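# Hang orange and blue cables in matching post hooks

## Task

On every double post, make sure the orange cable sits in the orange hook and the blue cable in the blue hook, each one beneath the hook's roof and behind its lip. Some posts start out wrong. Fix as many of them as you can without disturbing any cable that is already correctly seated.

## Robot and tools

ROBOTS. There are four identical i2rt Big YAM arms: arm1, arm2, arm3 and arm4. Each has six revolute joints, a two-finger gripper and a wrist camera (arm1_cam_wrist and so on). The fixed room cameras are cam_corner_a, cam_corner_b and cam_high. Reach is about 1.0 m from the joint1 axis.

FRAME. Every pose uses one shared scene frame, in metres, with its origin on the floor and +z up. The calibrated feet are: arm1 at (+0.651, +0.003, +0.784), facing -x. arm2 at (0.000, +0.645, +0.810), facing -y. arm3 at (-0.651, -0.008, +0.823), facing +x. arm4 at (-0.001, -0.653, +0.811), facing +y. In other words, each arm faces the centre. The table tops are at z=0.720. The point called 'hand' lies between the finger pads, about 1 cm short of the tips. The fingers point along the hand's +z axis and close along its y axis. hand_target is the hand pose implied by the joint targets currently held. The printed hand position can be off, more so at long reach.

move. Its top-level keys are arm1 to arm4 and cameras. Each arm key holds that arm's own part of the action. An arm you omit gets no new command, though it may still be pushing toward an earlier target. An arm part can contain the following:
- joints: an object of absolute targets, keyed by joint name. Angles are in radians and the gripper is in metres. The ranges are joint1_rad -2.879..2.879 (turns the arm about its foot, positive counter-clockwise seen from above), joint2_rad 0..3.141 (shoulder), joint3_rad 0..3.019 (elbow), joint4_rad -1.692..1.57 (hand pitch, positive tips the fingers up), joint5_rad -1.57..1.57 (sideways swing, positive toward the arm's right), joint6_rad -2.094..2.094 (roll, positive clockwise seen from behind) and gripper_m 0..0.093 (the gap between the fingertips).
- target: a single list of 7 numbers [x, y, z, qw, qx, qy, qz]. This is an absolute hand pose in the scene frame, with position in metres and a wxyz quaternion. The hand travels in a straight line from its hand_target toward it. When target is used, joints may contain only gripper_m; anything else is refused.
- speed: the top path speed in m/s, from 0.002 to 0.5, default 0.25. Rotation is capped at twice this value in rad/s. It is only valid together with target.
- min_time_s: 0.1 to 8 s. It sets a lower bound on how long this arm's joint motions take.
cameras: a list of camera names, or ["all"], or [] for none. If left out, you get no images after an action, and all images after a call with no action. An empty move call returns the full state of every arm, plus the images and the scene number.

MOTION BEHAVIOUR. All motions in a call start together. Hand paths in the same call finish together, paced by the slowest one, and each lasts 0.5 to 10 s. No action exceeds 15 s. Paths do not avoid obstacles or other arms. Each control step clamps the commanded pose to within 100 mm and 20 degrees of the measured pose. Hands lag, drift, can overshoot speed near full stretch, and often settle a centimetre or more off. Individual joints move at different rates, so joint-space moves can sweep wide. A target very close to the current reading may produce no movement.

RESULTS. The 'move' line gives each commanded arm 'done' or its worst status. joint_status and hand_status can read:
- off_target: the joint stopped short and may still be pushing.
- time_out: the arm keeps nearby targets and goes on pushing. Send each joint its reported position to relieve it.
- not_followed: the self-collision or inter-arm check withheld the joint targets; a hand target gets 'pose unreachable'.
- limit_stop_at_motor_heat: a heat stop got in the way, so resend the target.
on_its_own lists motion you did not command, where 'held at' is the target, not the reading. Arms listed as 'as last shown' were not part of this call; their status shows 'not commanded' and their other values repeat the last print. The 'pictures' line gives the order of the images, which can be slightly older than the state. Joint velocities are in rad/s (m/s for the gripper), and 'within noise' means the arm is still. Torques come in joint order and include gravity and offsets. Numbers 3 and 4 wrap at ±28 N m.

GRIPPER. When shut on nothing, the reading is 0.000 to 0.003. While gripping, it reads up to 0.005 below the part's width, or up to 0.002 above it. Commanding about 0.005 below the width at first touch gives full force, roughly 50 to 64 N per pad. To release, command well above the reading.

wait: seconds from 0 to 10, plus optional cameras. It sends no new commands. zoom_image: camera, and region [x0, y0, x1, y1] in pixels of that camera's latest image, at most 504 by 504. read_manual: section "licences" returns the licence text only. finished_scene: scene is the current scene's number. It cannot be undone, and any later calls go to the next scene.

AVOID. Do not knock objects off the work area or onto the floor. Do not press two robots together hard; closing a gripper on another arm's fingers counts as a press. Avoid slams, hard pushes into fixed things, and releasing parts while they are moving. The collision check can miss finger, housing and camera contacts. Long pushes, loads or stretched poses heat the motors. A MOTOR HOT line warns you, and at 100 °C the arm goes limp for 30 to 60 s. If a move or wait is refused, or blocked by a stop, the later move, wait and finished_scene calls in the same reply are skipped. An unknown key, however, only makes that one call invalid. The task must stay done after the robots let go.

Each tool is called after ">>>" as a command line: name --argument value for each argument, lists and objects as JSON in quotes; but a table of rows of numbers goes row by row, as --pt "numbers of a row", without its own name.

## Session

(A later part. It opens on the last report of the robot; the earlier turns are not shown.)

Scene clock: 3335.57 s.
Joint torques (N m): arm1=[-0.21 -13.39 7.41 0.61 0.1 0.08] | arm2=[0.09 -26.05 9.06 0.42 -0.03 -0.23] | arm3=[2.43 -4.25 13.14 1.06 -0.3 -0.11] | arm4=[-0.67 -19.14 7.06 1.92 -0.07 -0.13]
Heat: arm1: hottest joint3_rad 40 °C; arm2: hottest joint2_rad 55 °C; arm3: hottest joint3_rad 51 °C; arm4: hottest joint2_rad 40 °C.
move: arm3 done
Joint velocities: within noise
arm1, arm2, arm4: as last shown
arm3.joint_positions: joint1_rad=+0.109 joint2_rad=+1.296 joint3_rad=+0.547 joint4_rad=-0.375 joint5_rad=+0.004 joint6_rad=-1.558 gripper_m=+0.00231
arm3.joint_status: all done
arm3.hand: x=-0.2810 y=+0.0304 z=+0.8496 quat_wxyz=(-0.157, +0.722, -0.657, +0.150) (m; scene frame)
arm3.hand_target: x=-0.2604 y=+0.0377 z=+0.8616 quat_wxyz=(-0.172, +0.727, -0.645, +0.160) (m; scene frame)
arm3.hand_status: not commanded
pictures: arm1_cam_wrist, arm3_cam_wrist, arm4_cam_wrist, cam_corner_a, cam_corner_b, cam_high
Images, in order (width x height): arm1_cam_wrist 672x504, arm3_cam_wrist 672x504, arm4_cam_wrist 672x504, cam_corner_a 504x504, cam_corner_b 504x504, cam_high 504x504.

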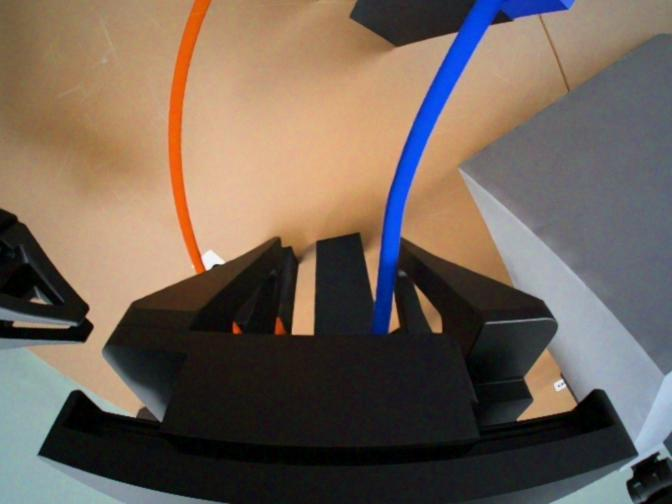

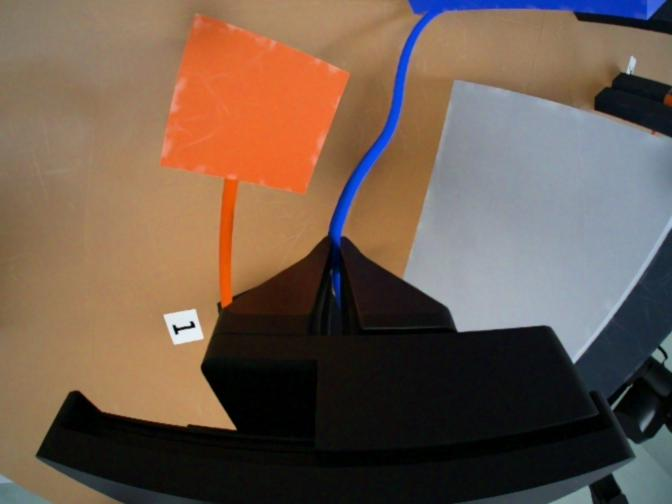

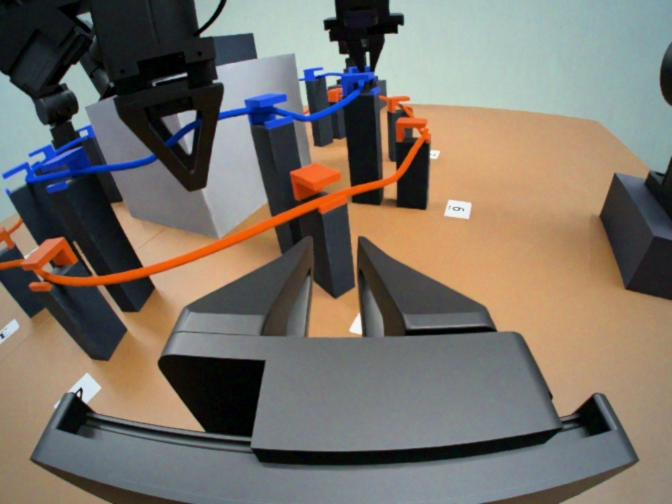

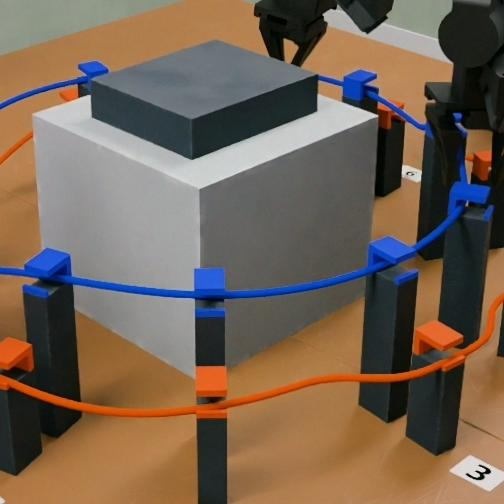

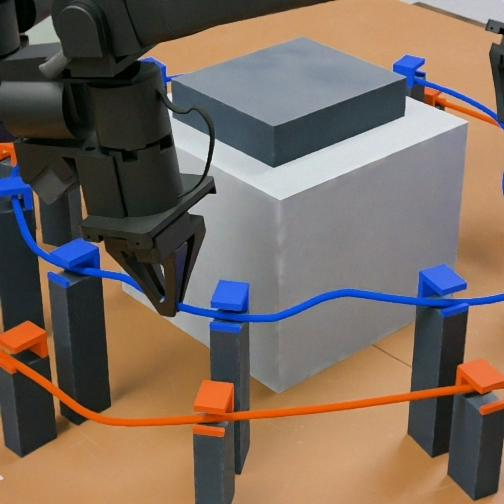

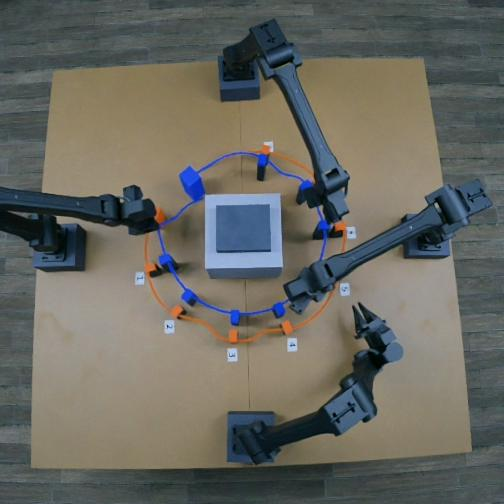

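>>> move --arm1 '{"target": [0.186, -0.180, 0.95, -0.005, 0.901, 0.429, -0.054], "speed": 0.12}' --cameras '["arm1_cam_wrist", "arm4_cam_wrist", "cam_corner_a", "cam_high"]'

>>> zoom_image --camera "arm4_cam_wrist" --region '[235, 80, 325, 140]'

>>> zoom_image --camera "cam_corner_a" --region '[404, 90, 504, 240]'

>>> zoom_image --camera "arm1_cam_wrist" --region '[220, 150, 500, 350]'

Scene clock: 3354.03 s.
Joint torques (N m): arm1=[0.32 -15.09 11.93 -0.17 0.09 -0.04] | arm2=[-0.03 -26.34 9.05 0.44 -0.04 -0.22] | arm3=[2.37 -4.31 13.12 1.06 -0.3 -0.11] | arm4=[-0.67 -19.14 6.97 1.95 -0.06 -0.15]
Heat: arm1: hottest joint3_rad 41 °C; arm2: hottest joint2_rad 55 °C; arm3: hottest joint3_rad 53 °C; arm4: hottest joint2_rad 40 °C.
move: arm1 off_target
Joint velocities: within noise
arm1.joint_positions: joint1_rad=+0.423 joint2_rad=+1.613 joint3_rad=+1.305 joint4_rad=-1.203 joint5_rad=+0.002 joint6_rad=-0.507 gripper_m=+0.04993
arm1.joint_status: not commanded
arm1.hand: x=+0.2017 y=-0.1767 z=+0.9267 quat_wxyz=(-0.004, +0.902, +0.430, -0.030) (m; scene frame)
arm1.hand_target: x=+0.1870 y=-0.1797 z=+0.9501 quat_wxyz=(-0.005, +0.902, +0.429, -0.054) (m; scene frame)
arm1.hand_status: off_target (0.028 m and 2.8 deg from the pose sent, 0.090 m and 0.1 deg at the start)
arm2, arm3, arm4: as last shown
pictures: arm1_cam_wrist, arm4_cam_wrist, cam_corner_a, cam_high
Images, in order (width x height): arm1_cam_wrist 672x504, arm4_cam_wrist 672x504, cam_corner_a 504x504, cam_high 504x504.

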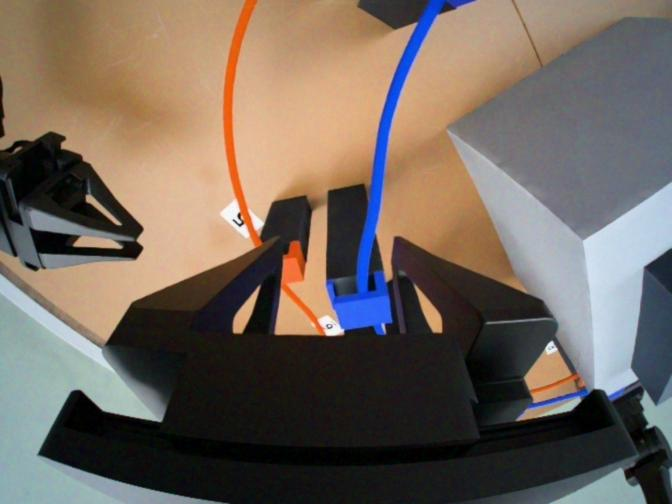

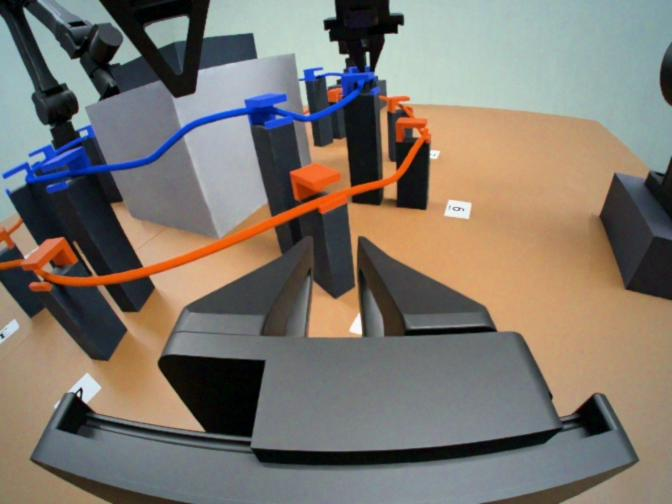

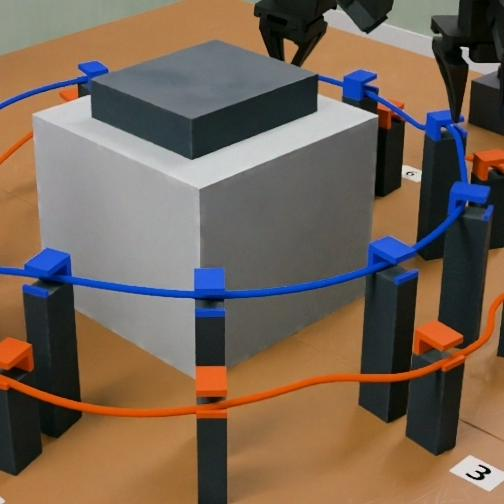

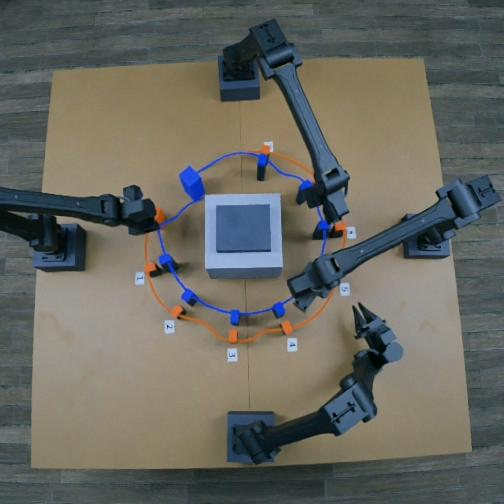

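Scaled by 5.600 from the camera's 672x504 image, which has a finer 960x720 frame.

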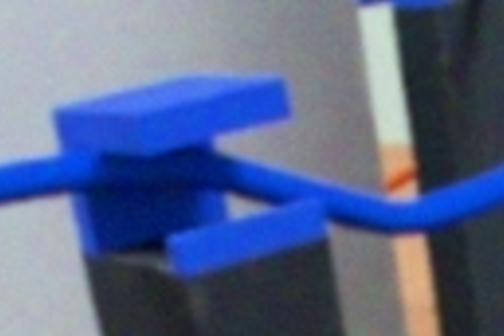

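Scaled by 3.360 from the camera's 504x504 image, which has a finer 720x720 frame.

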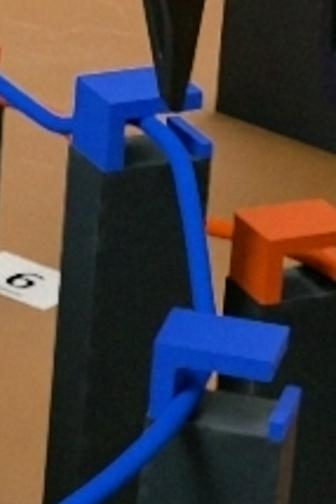

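Scaled by 1.800 from the camera's 672x504 image, which has a finer 960x720 frame.

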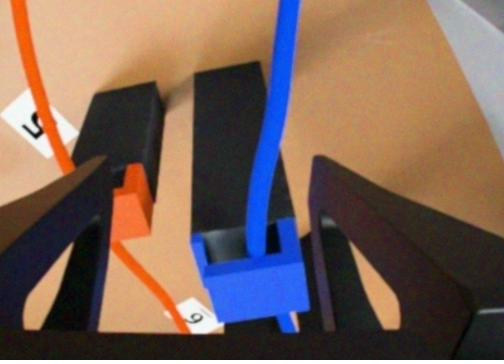

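>>> move --arm3 '{"joints": {"gripper_m": 0.05}}' --cameras '["arm1_cam_wrist", "arm3_cam_wrist", "arm4_cam_wrist", "cam_corner_a", "cam_corner_b", "cam_high"]'

>>> zoom_image --camera "arm4_cam_wrist" --region '[235, 80, 325, 140]'

>>> zoom_image --camera "arm1_cam_wrist" --region '[220, 150, 500, 350]'

>>> zoom_image --camera "cam_high" --region '[130, 180, 250, 330]'

>>> zoom_image --camera "cam_corner_b" --region '[0, 170, 100, 305]'

>>> zoom_image --camera "cam_corner_b" --region '[180, 250, 280, 350]'

Scene clock: 3372.20 s.
Joint torques (N m): arm1=[0.5 -14.74 12.15 -0.03 0.09 -0.04] | arm2=[0.32 -26.23 9.03 0.4 -0.03 -0.22] | arm3=[2.37 -4.37 13.12 1.06 -0.3 -0.11] | arm4=[-0.56 -19.02 7.02 1.92 -0.06 -0.14]
Heat: arm1: hottest joint3_rad 42 °C; arm2: hottest joint2_rad 56 °C; arm3: hottest joint3_rad 54 °C; arm4: hottest joint2_rad 40 °C.
move: arm3 done
Joint velocities: within noise
arm1, arm2, arm4: as last shown
arm3.joint_positions: joint1_rad=+0.109 joint2_rad=+1.296 joint3_rad=+0.547 joint4_rad=-0.375 joint5_rad=+0.004 joint6_rad=-1.558 gripper_m=+0.04985
arm3.joint_status: all done
arm3.hand: x=-0.2810 y=+0.0304 z=+0.8496 quat_wxyz=(-0.157, +0.722, -0.657, +0.150) (m; scene frame)
arm3.hand_target: x=-0.2604 y=+0.0376 z=+0.8616 quat_wxyz=(-0.171, +0.727, -0.645, +0.160) (m; scene frame)
arm3.hand_status: not commanded
pictures: arm1_cam_wrist, arm3_cam_wrist, arm4_cam_wrist, cam_corner_a, cam_corner_b, cam_high
Images, in order (width x height): arm1_cam_wrist 672x504, arm3_cam_wrist 672x504, arm4_cam_wrist 672x504, cam_corner_a 504x504, cam_corner_b 504x504, cam_high 504x504.

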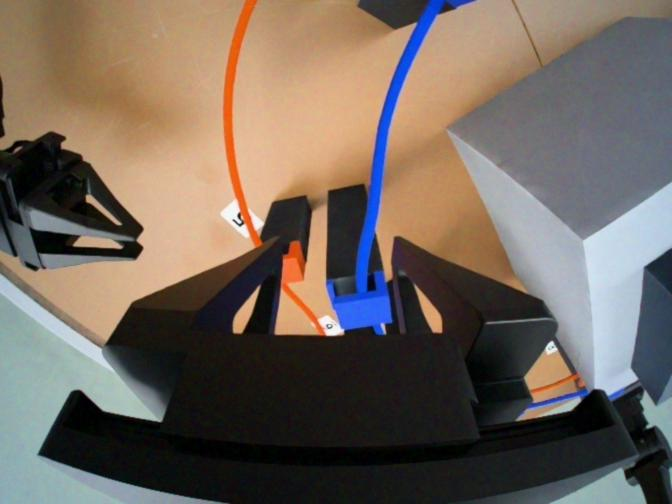

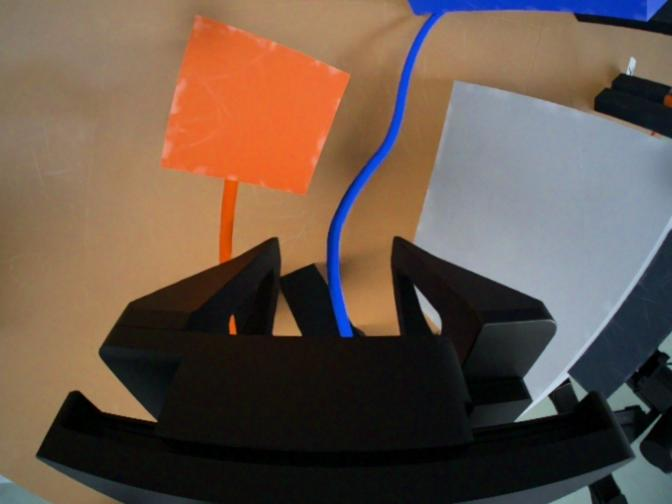

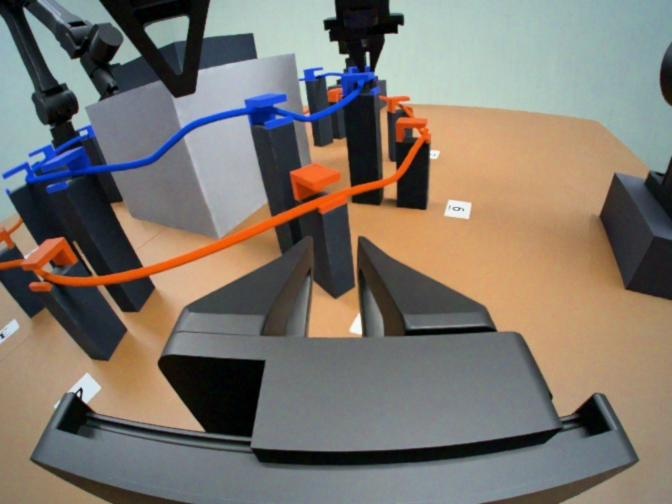

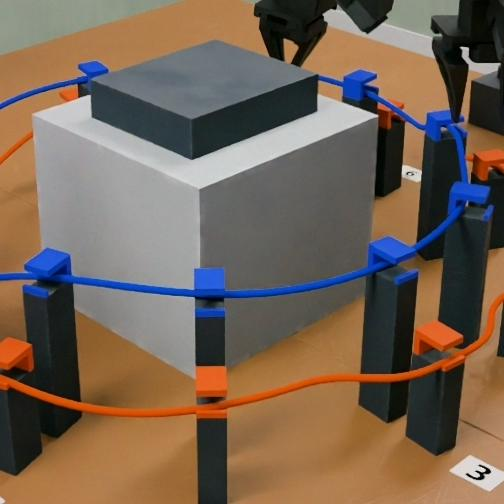

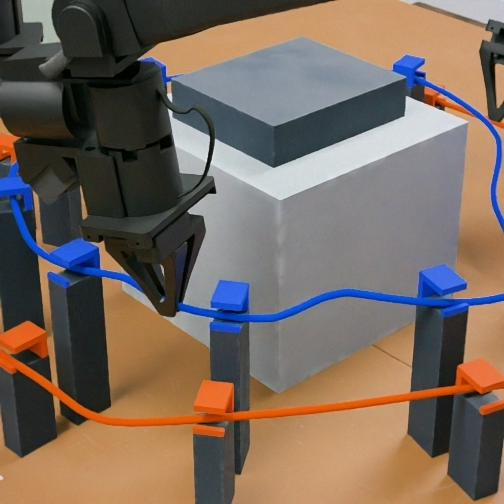

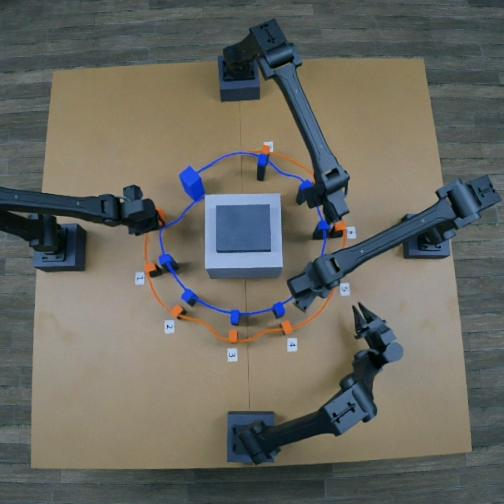

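Scaled by 5.600 from the camera's 672x504 image, which has a finer 960x720 frame.

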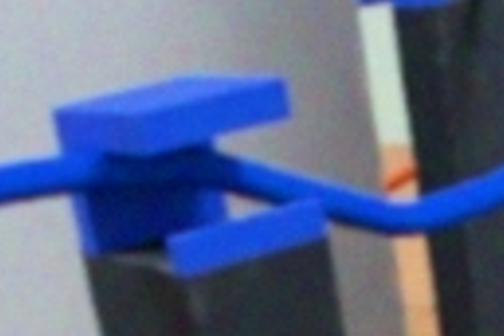

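Scaled by 1.800 from the camera's 672x504 image, which has a finer 960x720 frame.

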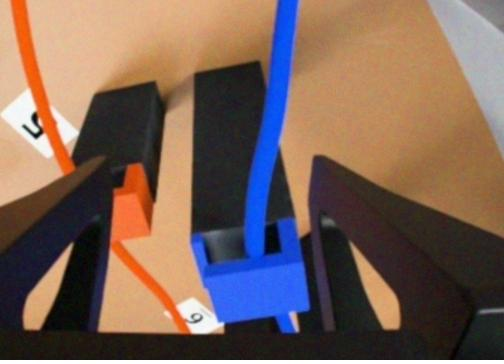

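Scaled by 3.360 from the camera's 504x504 image, which has a finer 720x720 frame.

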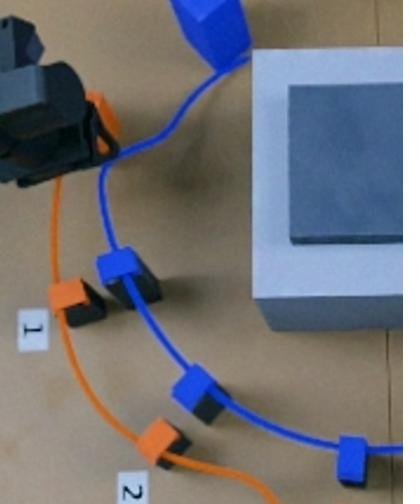

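Scaled by 3.733 from the camera's 504x504 image, which has a finer 720x720 frame.

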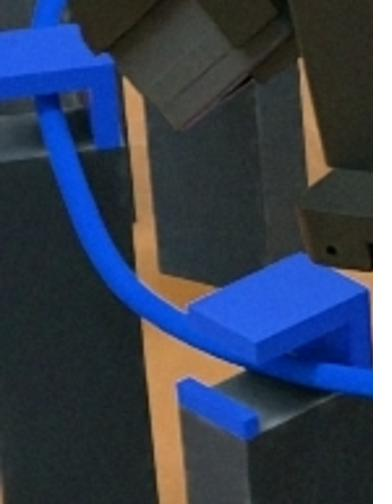

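Scaled by 5.040 from the camera's 504x504 image, which has a finer 720x720 frame.

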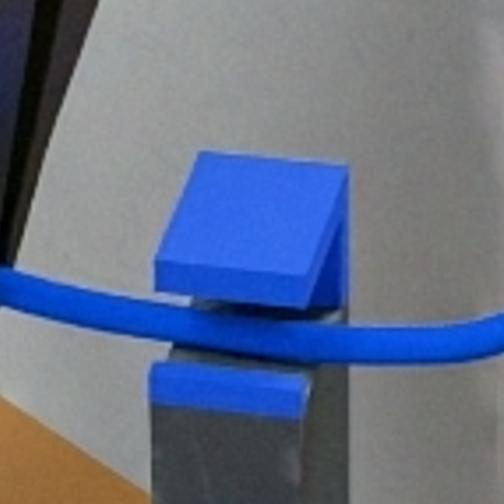

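>>> move --arm2 '{"joints": {"gripper_m": 0.02}}' --cameras '["cam_corner_b", "arm4_cam_wrist", "arm2_cam_wrist", "cam_high", "cam_corner_a"]'

>>> zoom_image --camera "cam_corner_b" --region '[180, 250, 280, 350]'

>>> zoom_image --camera "arm4_cam_wrist" --region '[220, 30, 440, 160]'

Scene clock: 3427.73 s.
Joint torques (N m): arm1=[0.5 -15.03 12 -0.16 0.08 -0.01] | arm2=[-0.15 -26.17 9.06 0.44 -0.06 -0.23] | arm3=[2.37 -4.31 13.12 1.05 -0.3 -0.11] | arm4=[-0.5 -19.08 7.06 1.89 -0.07 -0.12]
Heat: arm1: hottest joint3_rad 46 °C; arm2: hottest joint2_rad 56 °C; arm3: hottest joint3_rad 58 °C; arm4: hottest joint2_rad 40 °C.
move: arm2 done
Joint velocities: within noise
arm1, arm3, arm4: as last shown
arm2.joint_positions: joint1_rad=+0.384 joint2_rad=+2.100 joint3_rad=+1.763 joint4_rad=-1.396 joint5_rad=+0.000 joint6_rad=+0.108 gripper_m=+0.01985
arm2.joint_status: all done
arm2.hand: x=+0.2428 y=+0.1065 z=+0.8708 quat_wxyz=(+0.065, -0.586, -0.807, -0.035) (m; scene frame)
arm2.hand_target: x=+0.2393 y=+0.0973 z=+0.8950 quat_wxyz=(+0.040, -0.588, -0.807, -0.021) (m; scene frame)
arm2.hand_status: not commanded
arm3.joint_positions: joint1_rad=+0.109 joint2_rad=+1.296 joint3_rad=+0.547 joint4_rad=-0.375 joint5_rad=+0.004 joint6_rad=-1.558 gripper_m=+0.04994
pictures: arm2_cam_wrist, arm4_cam_wrist, cam_corner_a, cam_corner_b, cam_high
Images, in order (width x height): arm2_cam_wrist 672x504, arm4_cam_wrist 672x504, cam_corner_a 504x504, cam_corner_b 504x504, cam_high 504x504.

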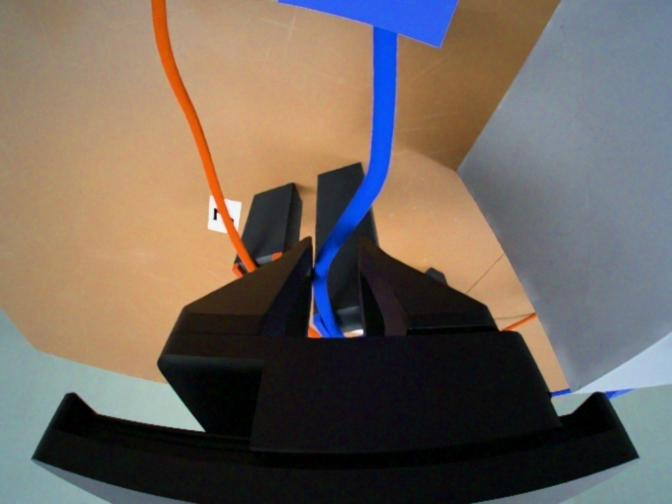

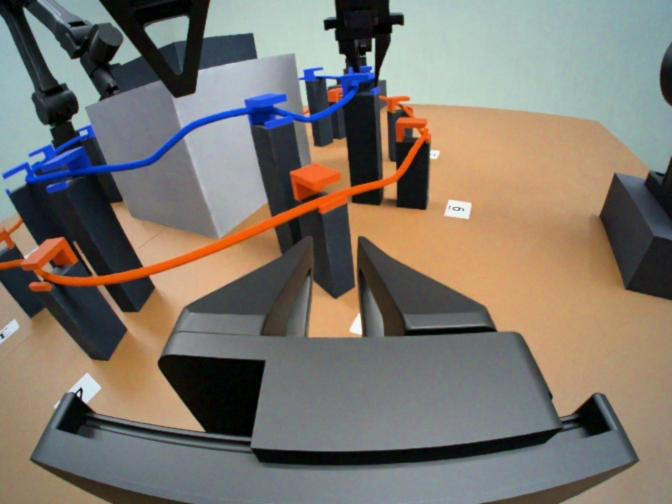

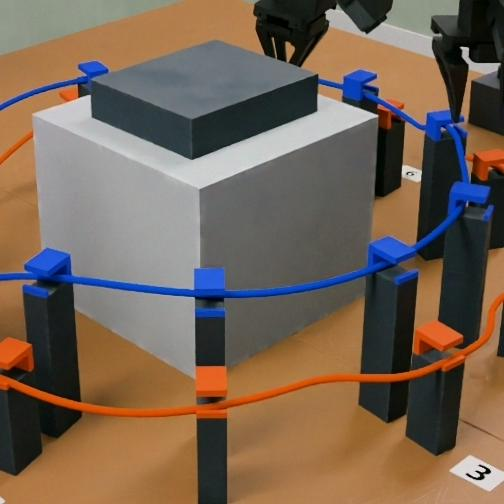

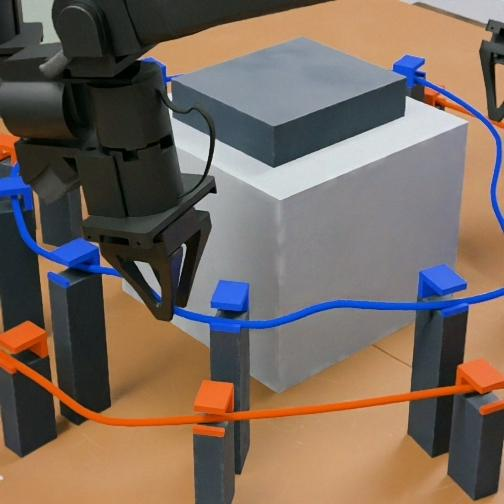

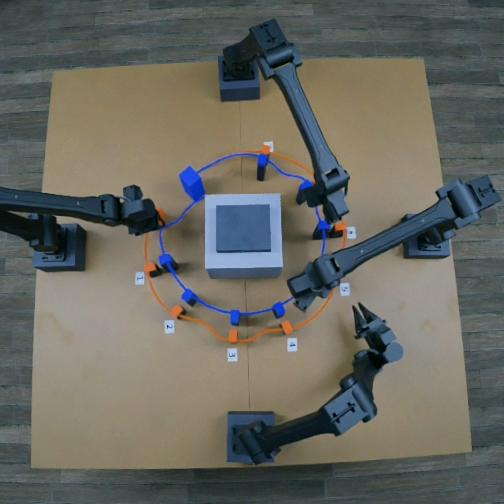

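Scaled by 5.040 from the camera's 504x504 image, which has a finer 720x720 frame.

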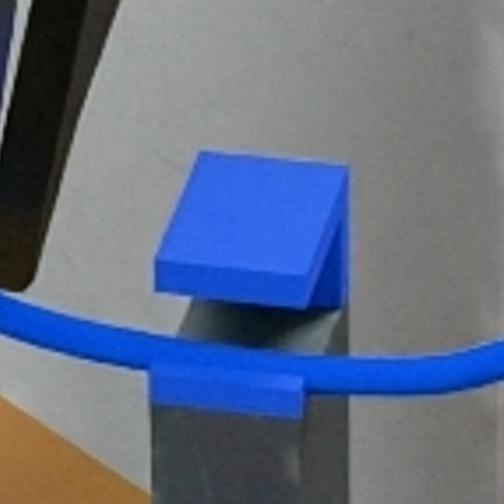

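Scaled by 2.291 from the camera's 672x504 image, which has a finer 960x720 frame.

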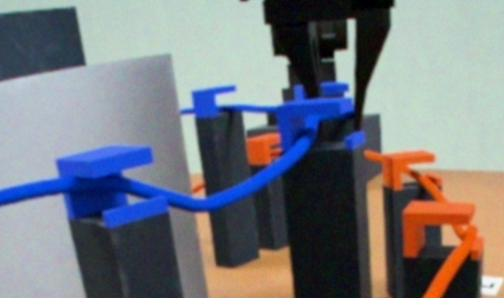

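>>> move --arm2 '{"joints": {"gripper_m": 0.05}}' --cameras '["cam_corner_b", "arm4_cam_wrist", "arm2_cam_wrist"]'

>>> zoom_image --camera "cam_corner_b" --region '[180, 250, 280, 350]'

>>> zoom_image --camera "arm4_cam_wrist" --region '[220, 30, 440, 160]'

>>> zoom_image --camera "cam_corner_b" --region '[0, 170, 140, 310]'

Scene clock: 3445.17 s.
Joint torques (N m): arm1=[0.09 -14.92 11.95 -0.12 0.06 -0.05] | arm2=[-0.15 -26.11 9.07 0.43 -0.05 -0.19] | arm3=[2.37 -4.37 13.12 1.05 -0.3 -0.11] | arm4=[-0.73 -19.37 6.99 1.88 -0.06 -0.15]
Heat: arm1: hottest joint3_rad 47 °C; arm2: hottest joint2_rad 57 °C; arm3: hottest joint3_rad 58 °C; arm4: hottest joint2_rad 40 °C.
move: arm2 done
Joint velocities: within noise
arm1, arm3, arm4: as last shown
arm2.joint_positions: joint1_rad=+0.384 joint2_rad=+2.100 joint3_rad=+1.763 joint4_rad=-1.396 joint5_rad=+0.000 joint6_rad=+0.108 gripper_m=+0.04984
arm2.joint_status: all done
arm2.hand: x=+0.2428 y=+0.1065 z=+0.8708 quat_wxyz=(+0.065, -0.586, -0.807, -0.035) (m; scene frame)
arm2.hand_target: x=+0.2393 y=+0.0973 z=+0.8950 quat_wxyz=(+0.040, -0.588, -0.807, -0.021) (m; scene frame)
arm2.hand_status: not commanded
pictures: arm2_cam_wrist, arm4_cam_wrist, cam_corner_b
Images, in order (width x height): arm2_cam_wrist 672x504, arm4_cam_wrist 672x504, cam_corner_b 504x504.

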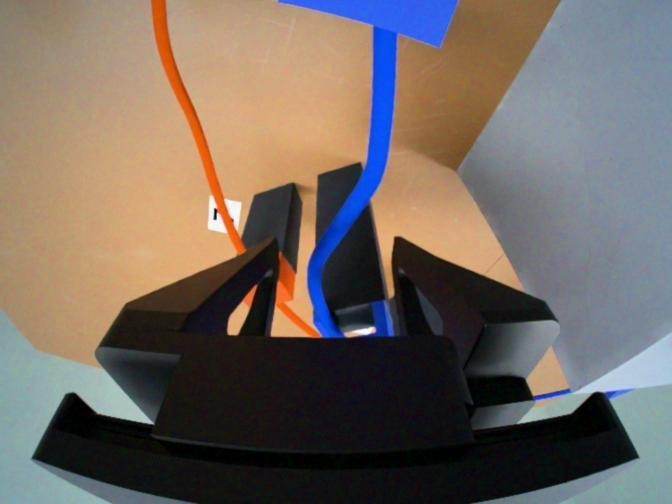

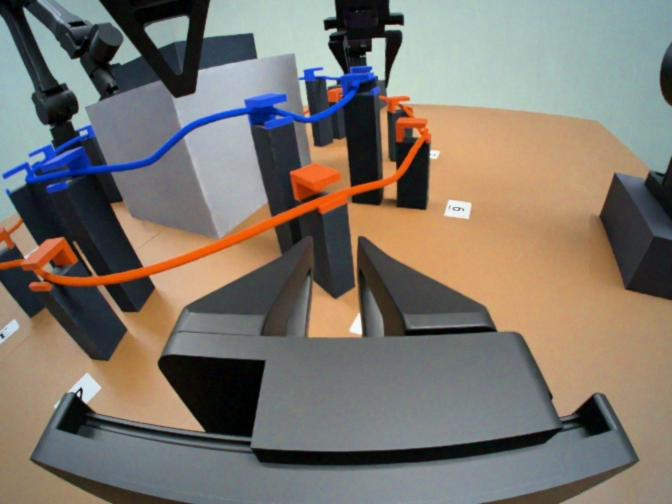

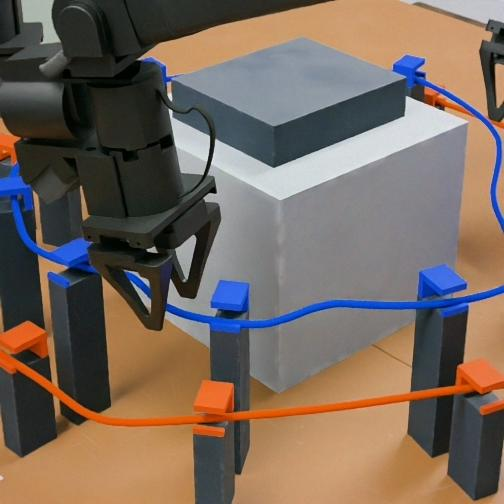

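Scaled by 5.040 from the camera's 504x504 image, which has a finer 720x720 frame.

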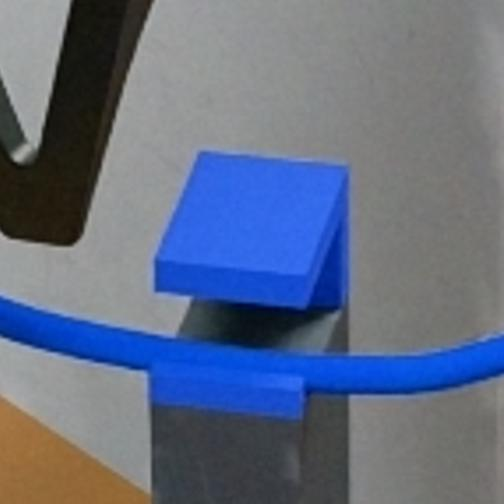

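Scaled by 2.291 from the camera's 672x504 image, which has a finer 960x720 frame.

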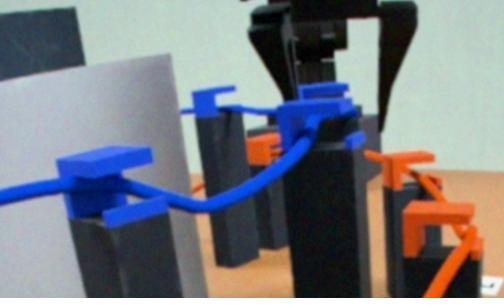

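Scaled by 3.600 from the camera's 504x504 image, which has a finer 720x720 frame.

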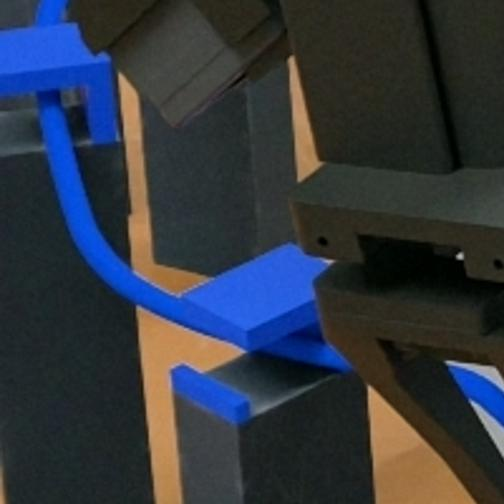

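>>> move --arm1 '{"joints": {"joint2_rad": 1.558, "joint3_rad": 1.495, "joint4_rad": -1.40}, "min_time_s": 2}' --arm2 '{"joints": {"joint2_rad": 2.0, "joint3_rad": 1.95, "joint4_rad": -1.615}, "min_time_s": 2}' --arm3 '{"joints": {"joint2_rad": 0.988, "joint3_rad": 0.63, "joint4_rad": -0.73}, "min_time_s": 2}' --cameras '["all"]'

>>> zoom_image --camera "cam_corner_b" --region '[180, 250, 280, 350]'

>>> zoom_image --camera "arm4_cam_wrist" --region '[220, 30, 440, 160]'

>>> zoom_image --camera "cam_corner_b" --region '[0, 170, 140, 310]'

>>> zoom_image --camera "cam_high" --region '[130, 130, 370, 370]'

>>> zoom_image --camera "cam_corner_a" --region '[354, 90, 504, 240]'

>>> zoom_image --camera "cam_corner_a" --region '[0, 230, 230, 460]'

Scene clock: 3499.50 s.
Joint torques (N m): arm1=[0.38 -15.03 12.53 -0.14 0.11 -0.04] | arm2=[0.09 -25.52 13.3 -0.57 -0.04 -0.18] | arm3=[2.37 -3.49 15.9 0.38 -0.31 -0.11] | arm4=[-0.73 -19.19 6.99 1.91 -0.07 -0.14]
Heat: arm1: hottest joint3_rad 49 °C; arm2: hottest joint2_rad 57 °C; arm3: hottest joint3_rad 60 °C; arm4: hottest joint2_rad 41 °C.
move: arm1 done; arm2 done; arm3 done
Joint velocities: within noise
arm1.joint_positions: joint1_rad=+0.423 joint2_rad=+1.576 joint3_rad=+1.442 joint4_rad=-1.390 joint5_rad=+0.002 joint6_rad=-0.507 gripper_m=+0.04993
arm1.joint_status: all done
arm1.hand: x=+0.2042 y=-0.1758 z=+0.9945 quat_wxyz=(-0.003, +0.903, +0.430, -0.024) (m; scene frame)
arm1.hand_target: x=+0.1930 y=-0.1774 z=+1.0240 quat_wxyz=(-0.005, +0.902, +0.429, -0.054) (m; scene frame)
arm1.hand_status: not commanded
arm2.joint_positions: joint1_rad=+0.384 joint2_rad=+2.035 joint3_rad=+1.898 joint4_rad=-1.603 joint5_rad=+0.000 joint6_rad=+0.108 gripper_m=+0.04992
arm2.joint_status: all done
arm2.hand: x=+0.2413 y=+0.1106 z=+0.9608 quat_wxyz=(+0.068, -0.586, -0.807, -0.036) (m; scene frame)
arm2.hand_target: x=+0.2391 y=+0.0989 z=+0.9993 quat_wxyz=(+0.035, -0.588, -0.808, -0.018) (m; scene frame)
arm2.hand_status: not commanded
arm3.joint_positions: joint1_rad=+0.110 joint2_rad=+0.995 joint3_rad=+0.578 joint4_rad=-0.721 joint5_rad=+0.004 joint6_rad=-1.558 gripper_m=+0.04994
arm3.joint_status: all done
arm3.hand: x=-0.3259 y=+0.0266 z=+0.9254 quat_wxyz=(-0.152, +0.724, -0.658, +0.145) (m; scene frame)
arm3.hand_target: x=-0.3090 y=+0.0330 z=+0.9505 quat_wxyz=(-0.171, +0.727, -0.645, +0.160) (m; scene frame)
arm3.hand_status: not commanded
arm4: as last shown
pictures: arm1_cam_wrist, arm2_cam_wrist, arm3_cam_wrist, arm4_cam_wrist, cam_corner_a, cam_corner_b, cam_high
Images, in order (width x height): arm1_cam_wrist 672x504, arm2_cam_wrist 672x504, arm3_cam_wrist 672x504, arm4_cam_wrist 672x504, cam_corner_a 504x504, cam_corner_b 504x504, cam_high 504x504.

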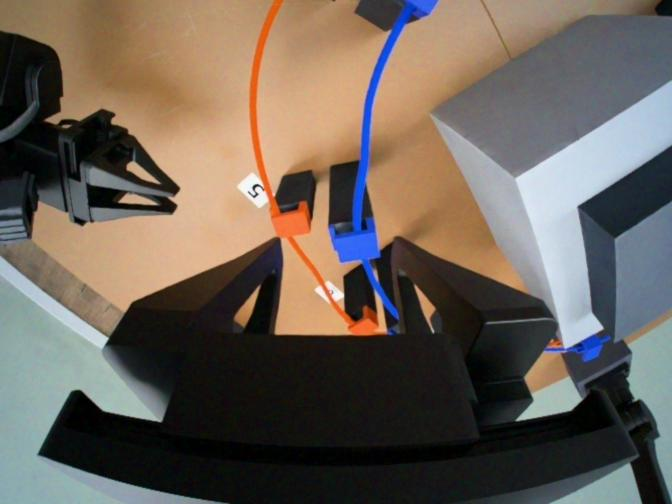

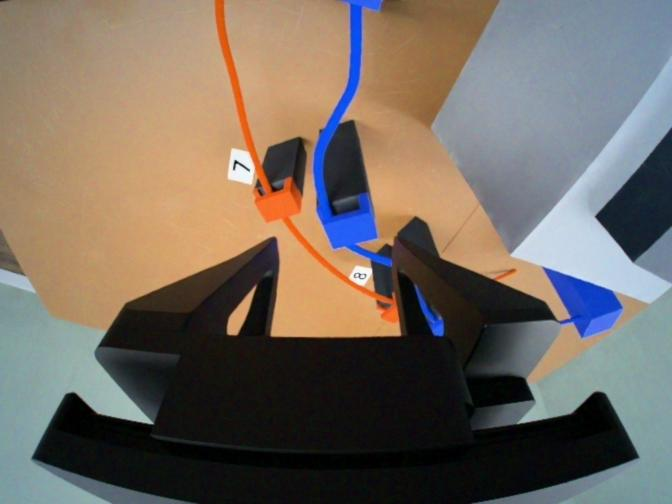

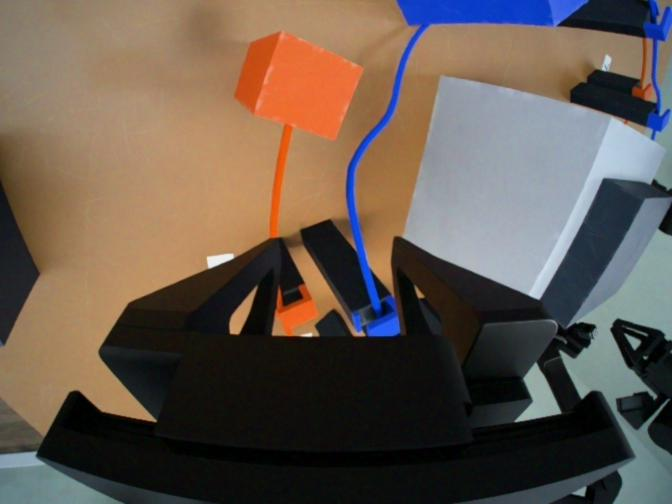

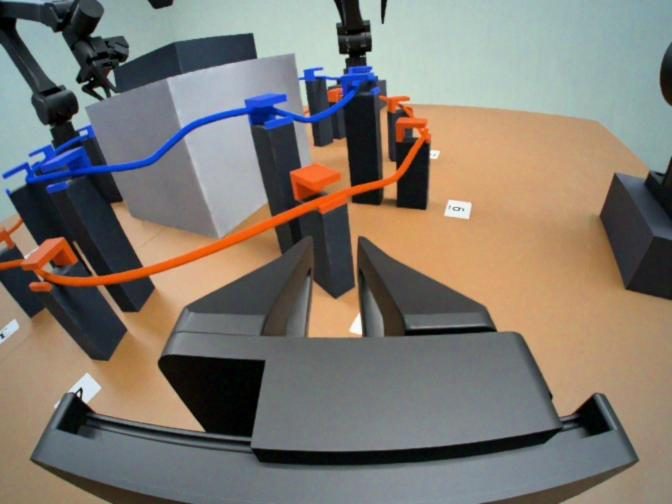

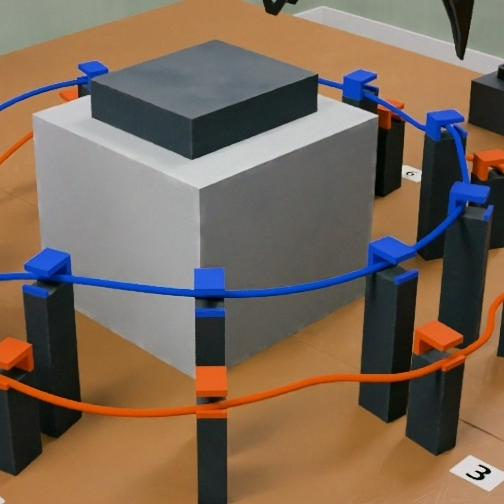

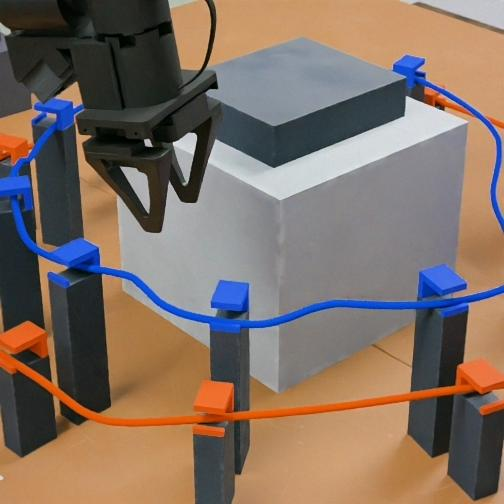

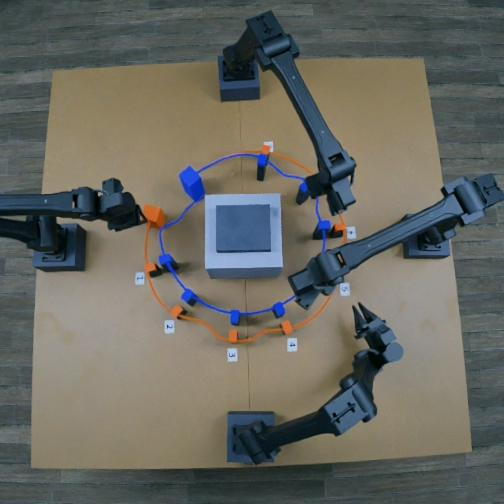

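Scaled by 5.040 from the camera's 504x504 image, which has a finer 720x720 frame.

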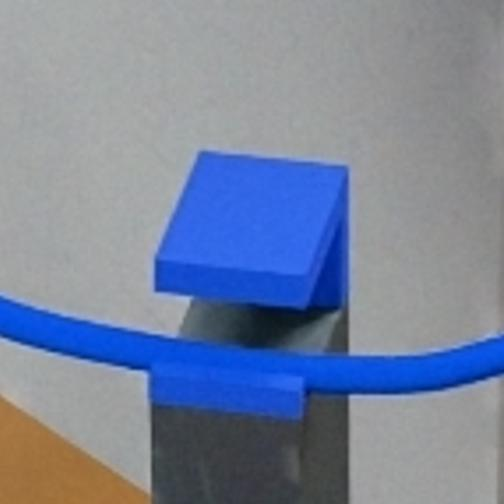

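Scaled by 2.291 from the camera's 672x504 image, which has a finer 960x720 frame.

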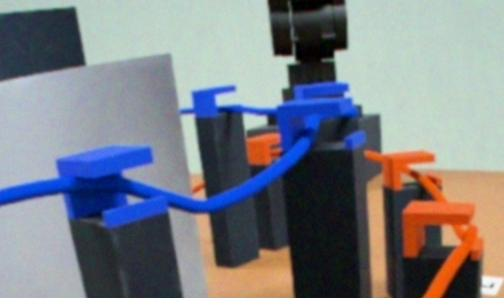

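Scaled by 3.600 from the camera's 504x504 image, which has a finer 720x720 frame.

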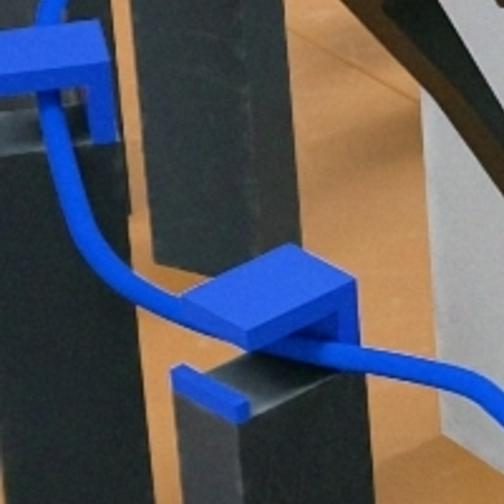

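Scaled by 2.100 from the camera's 504x504 image, which has a finer 720x720 frame.

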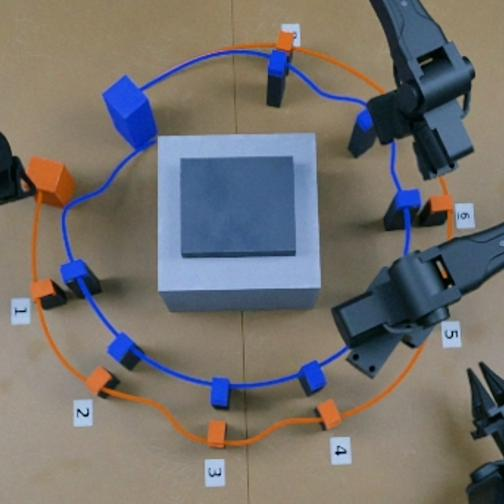

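Scaled by 3.360 from the camera's 504x504 image, which has a finer 720x720 frame.

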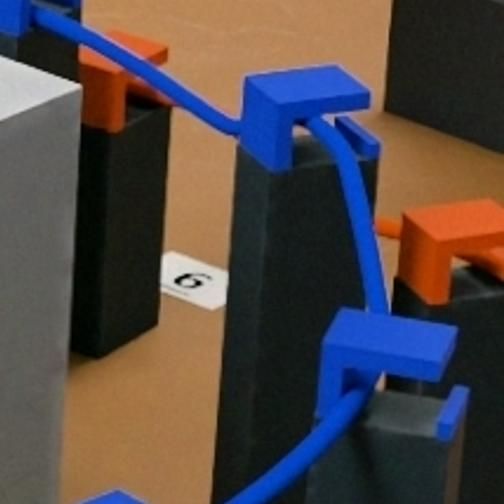

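Scaled by 2.191 from the camera's 504x504 image, which has a finer 720x720 frame.

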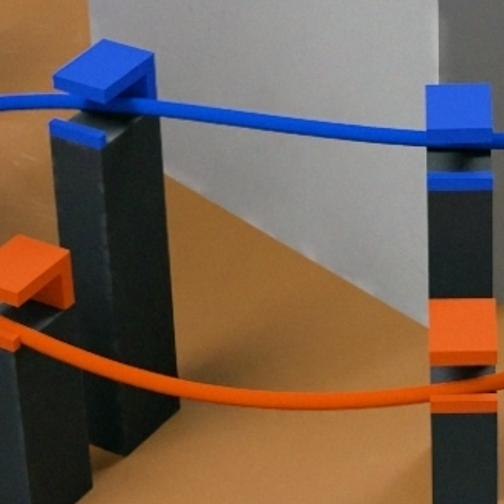

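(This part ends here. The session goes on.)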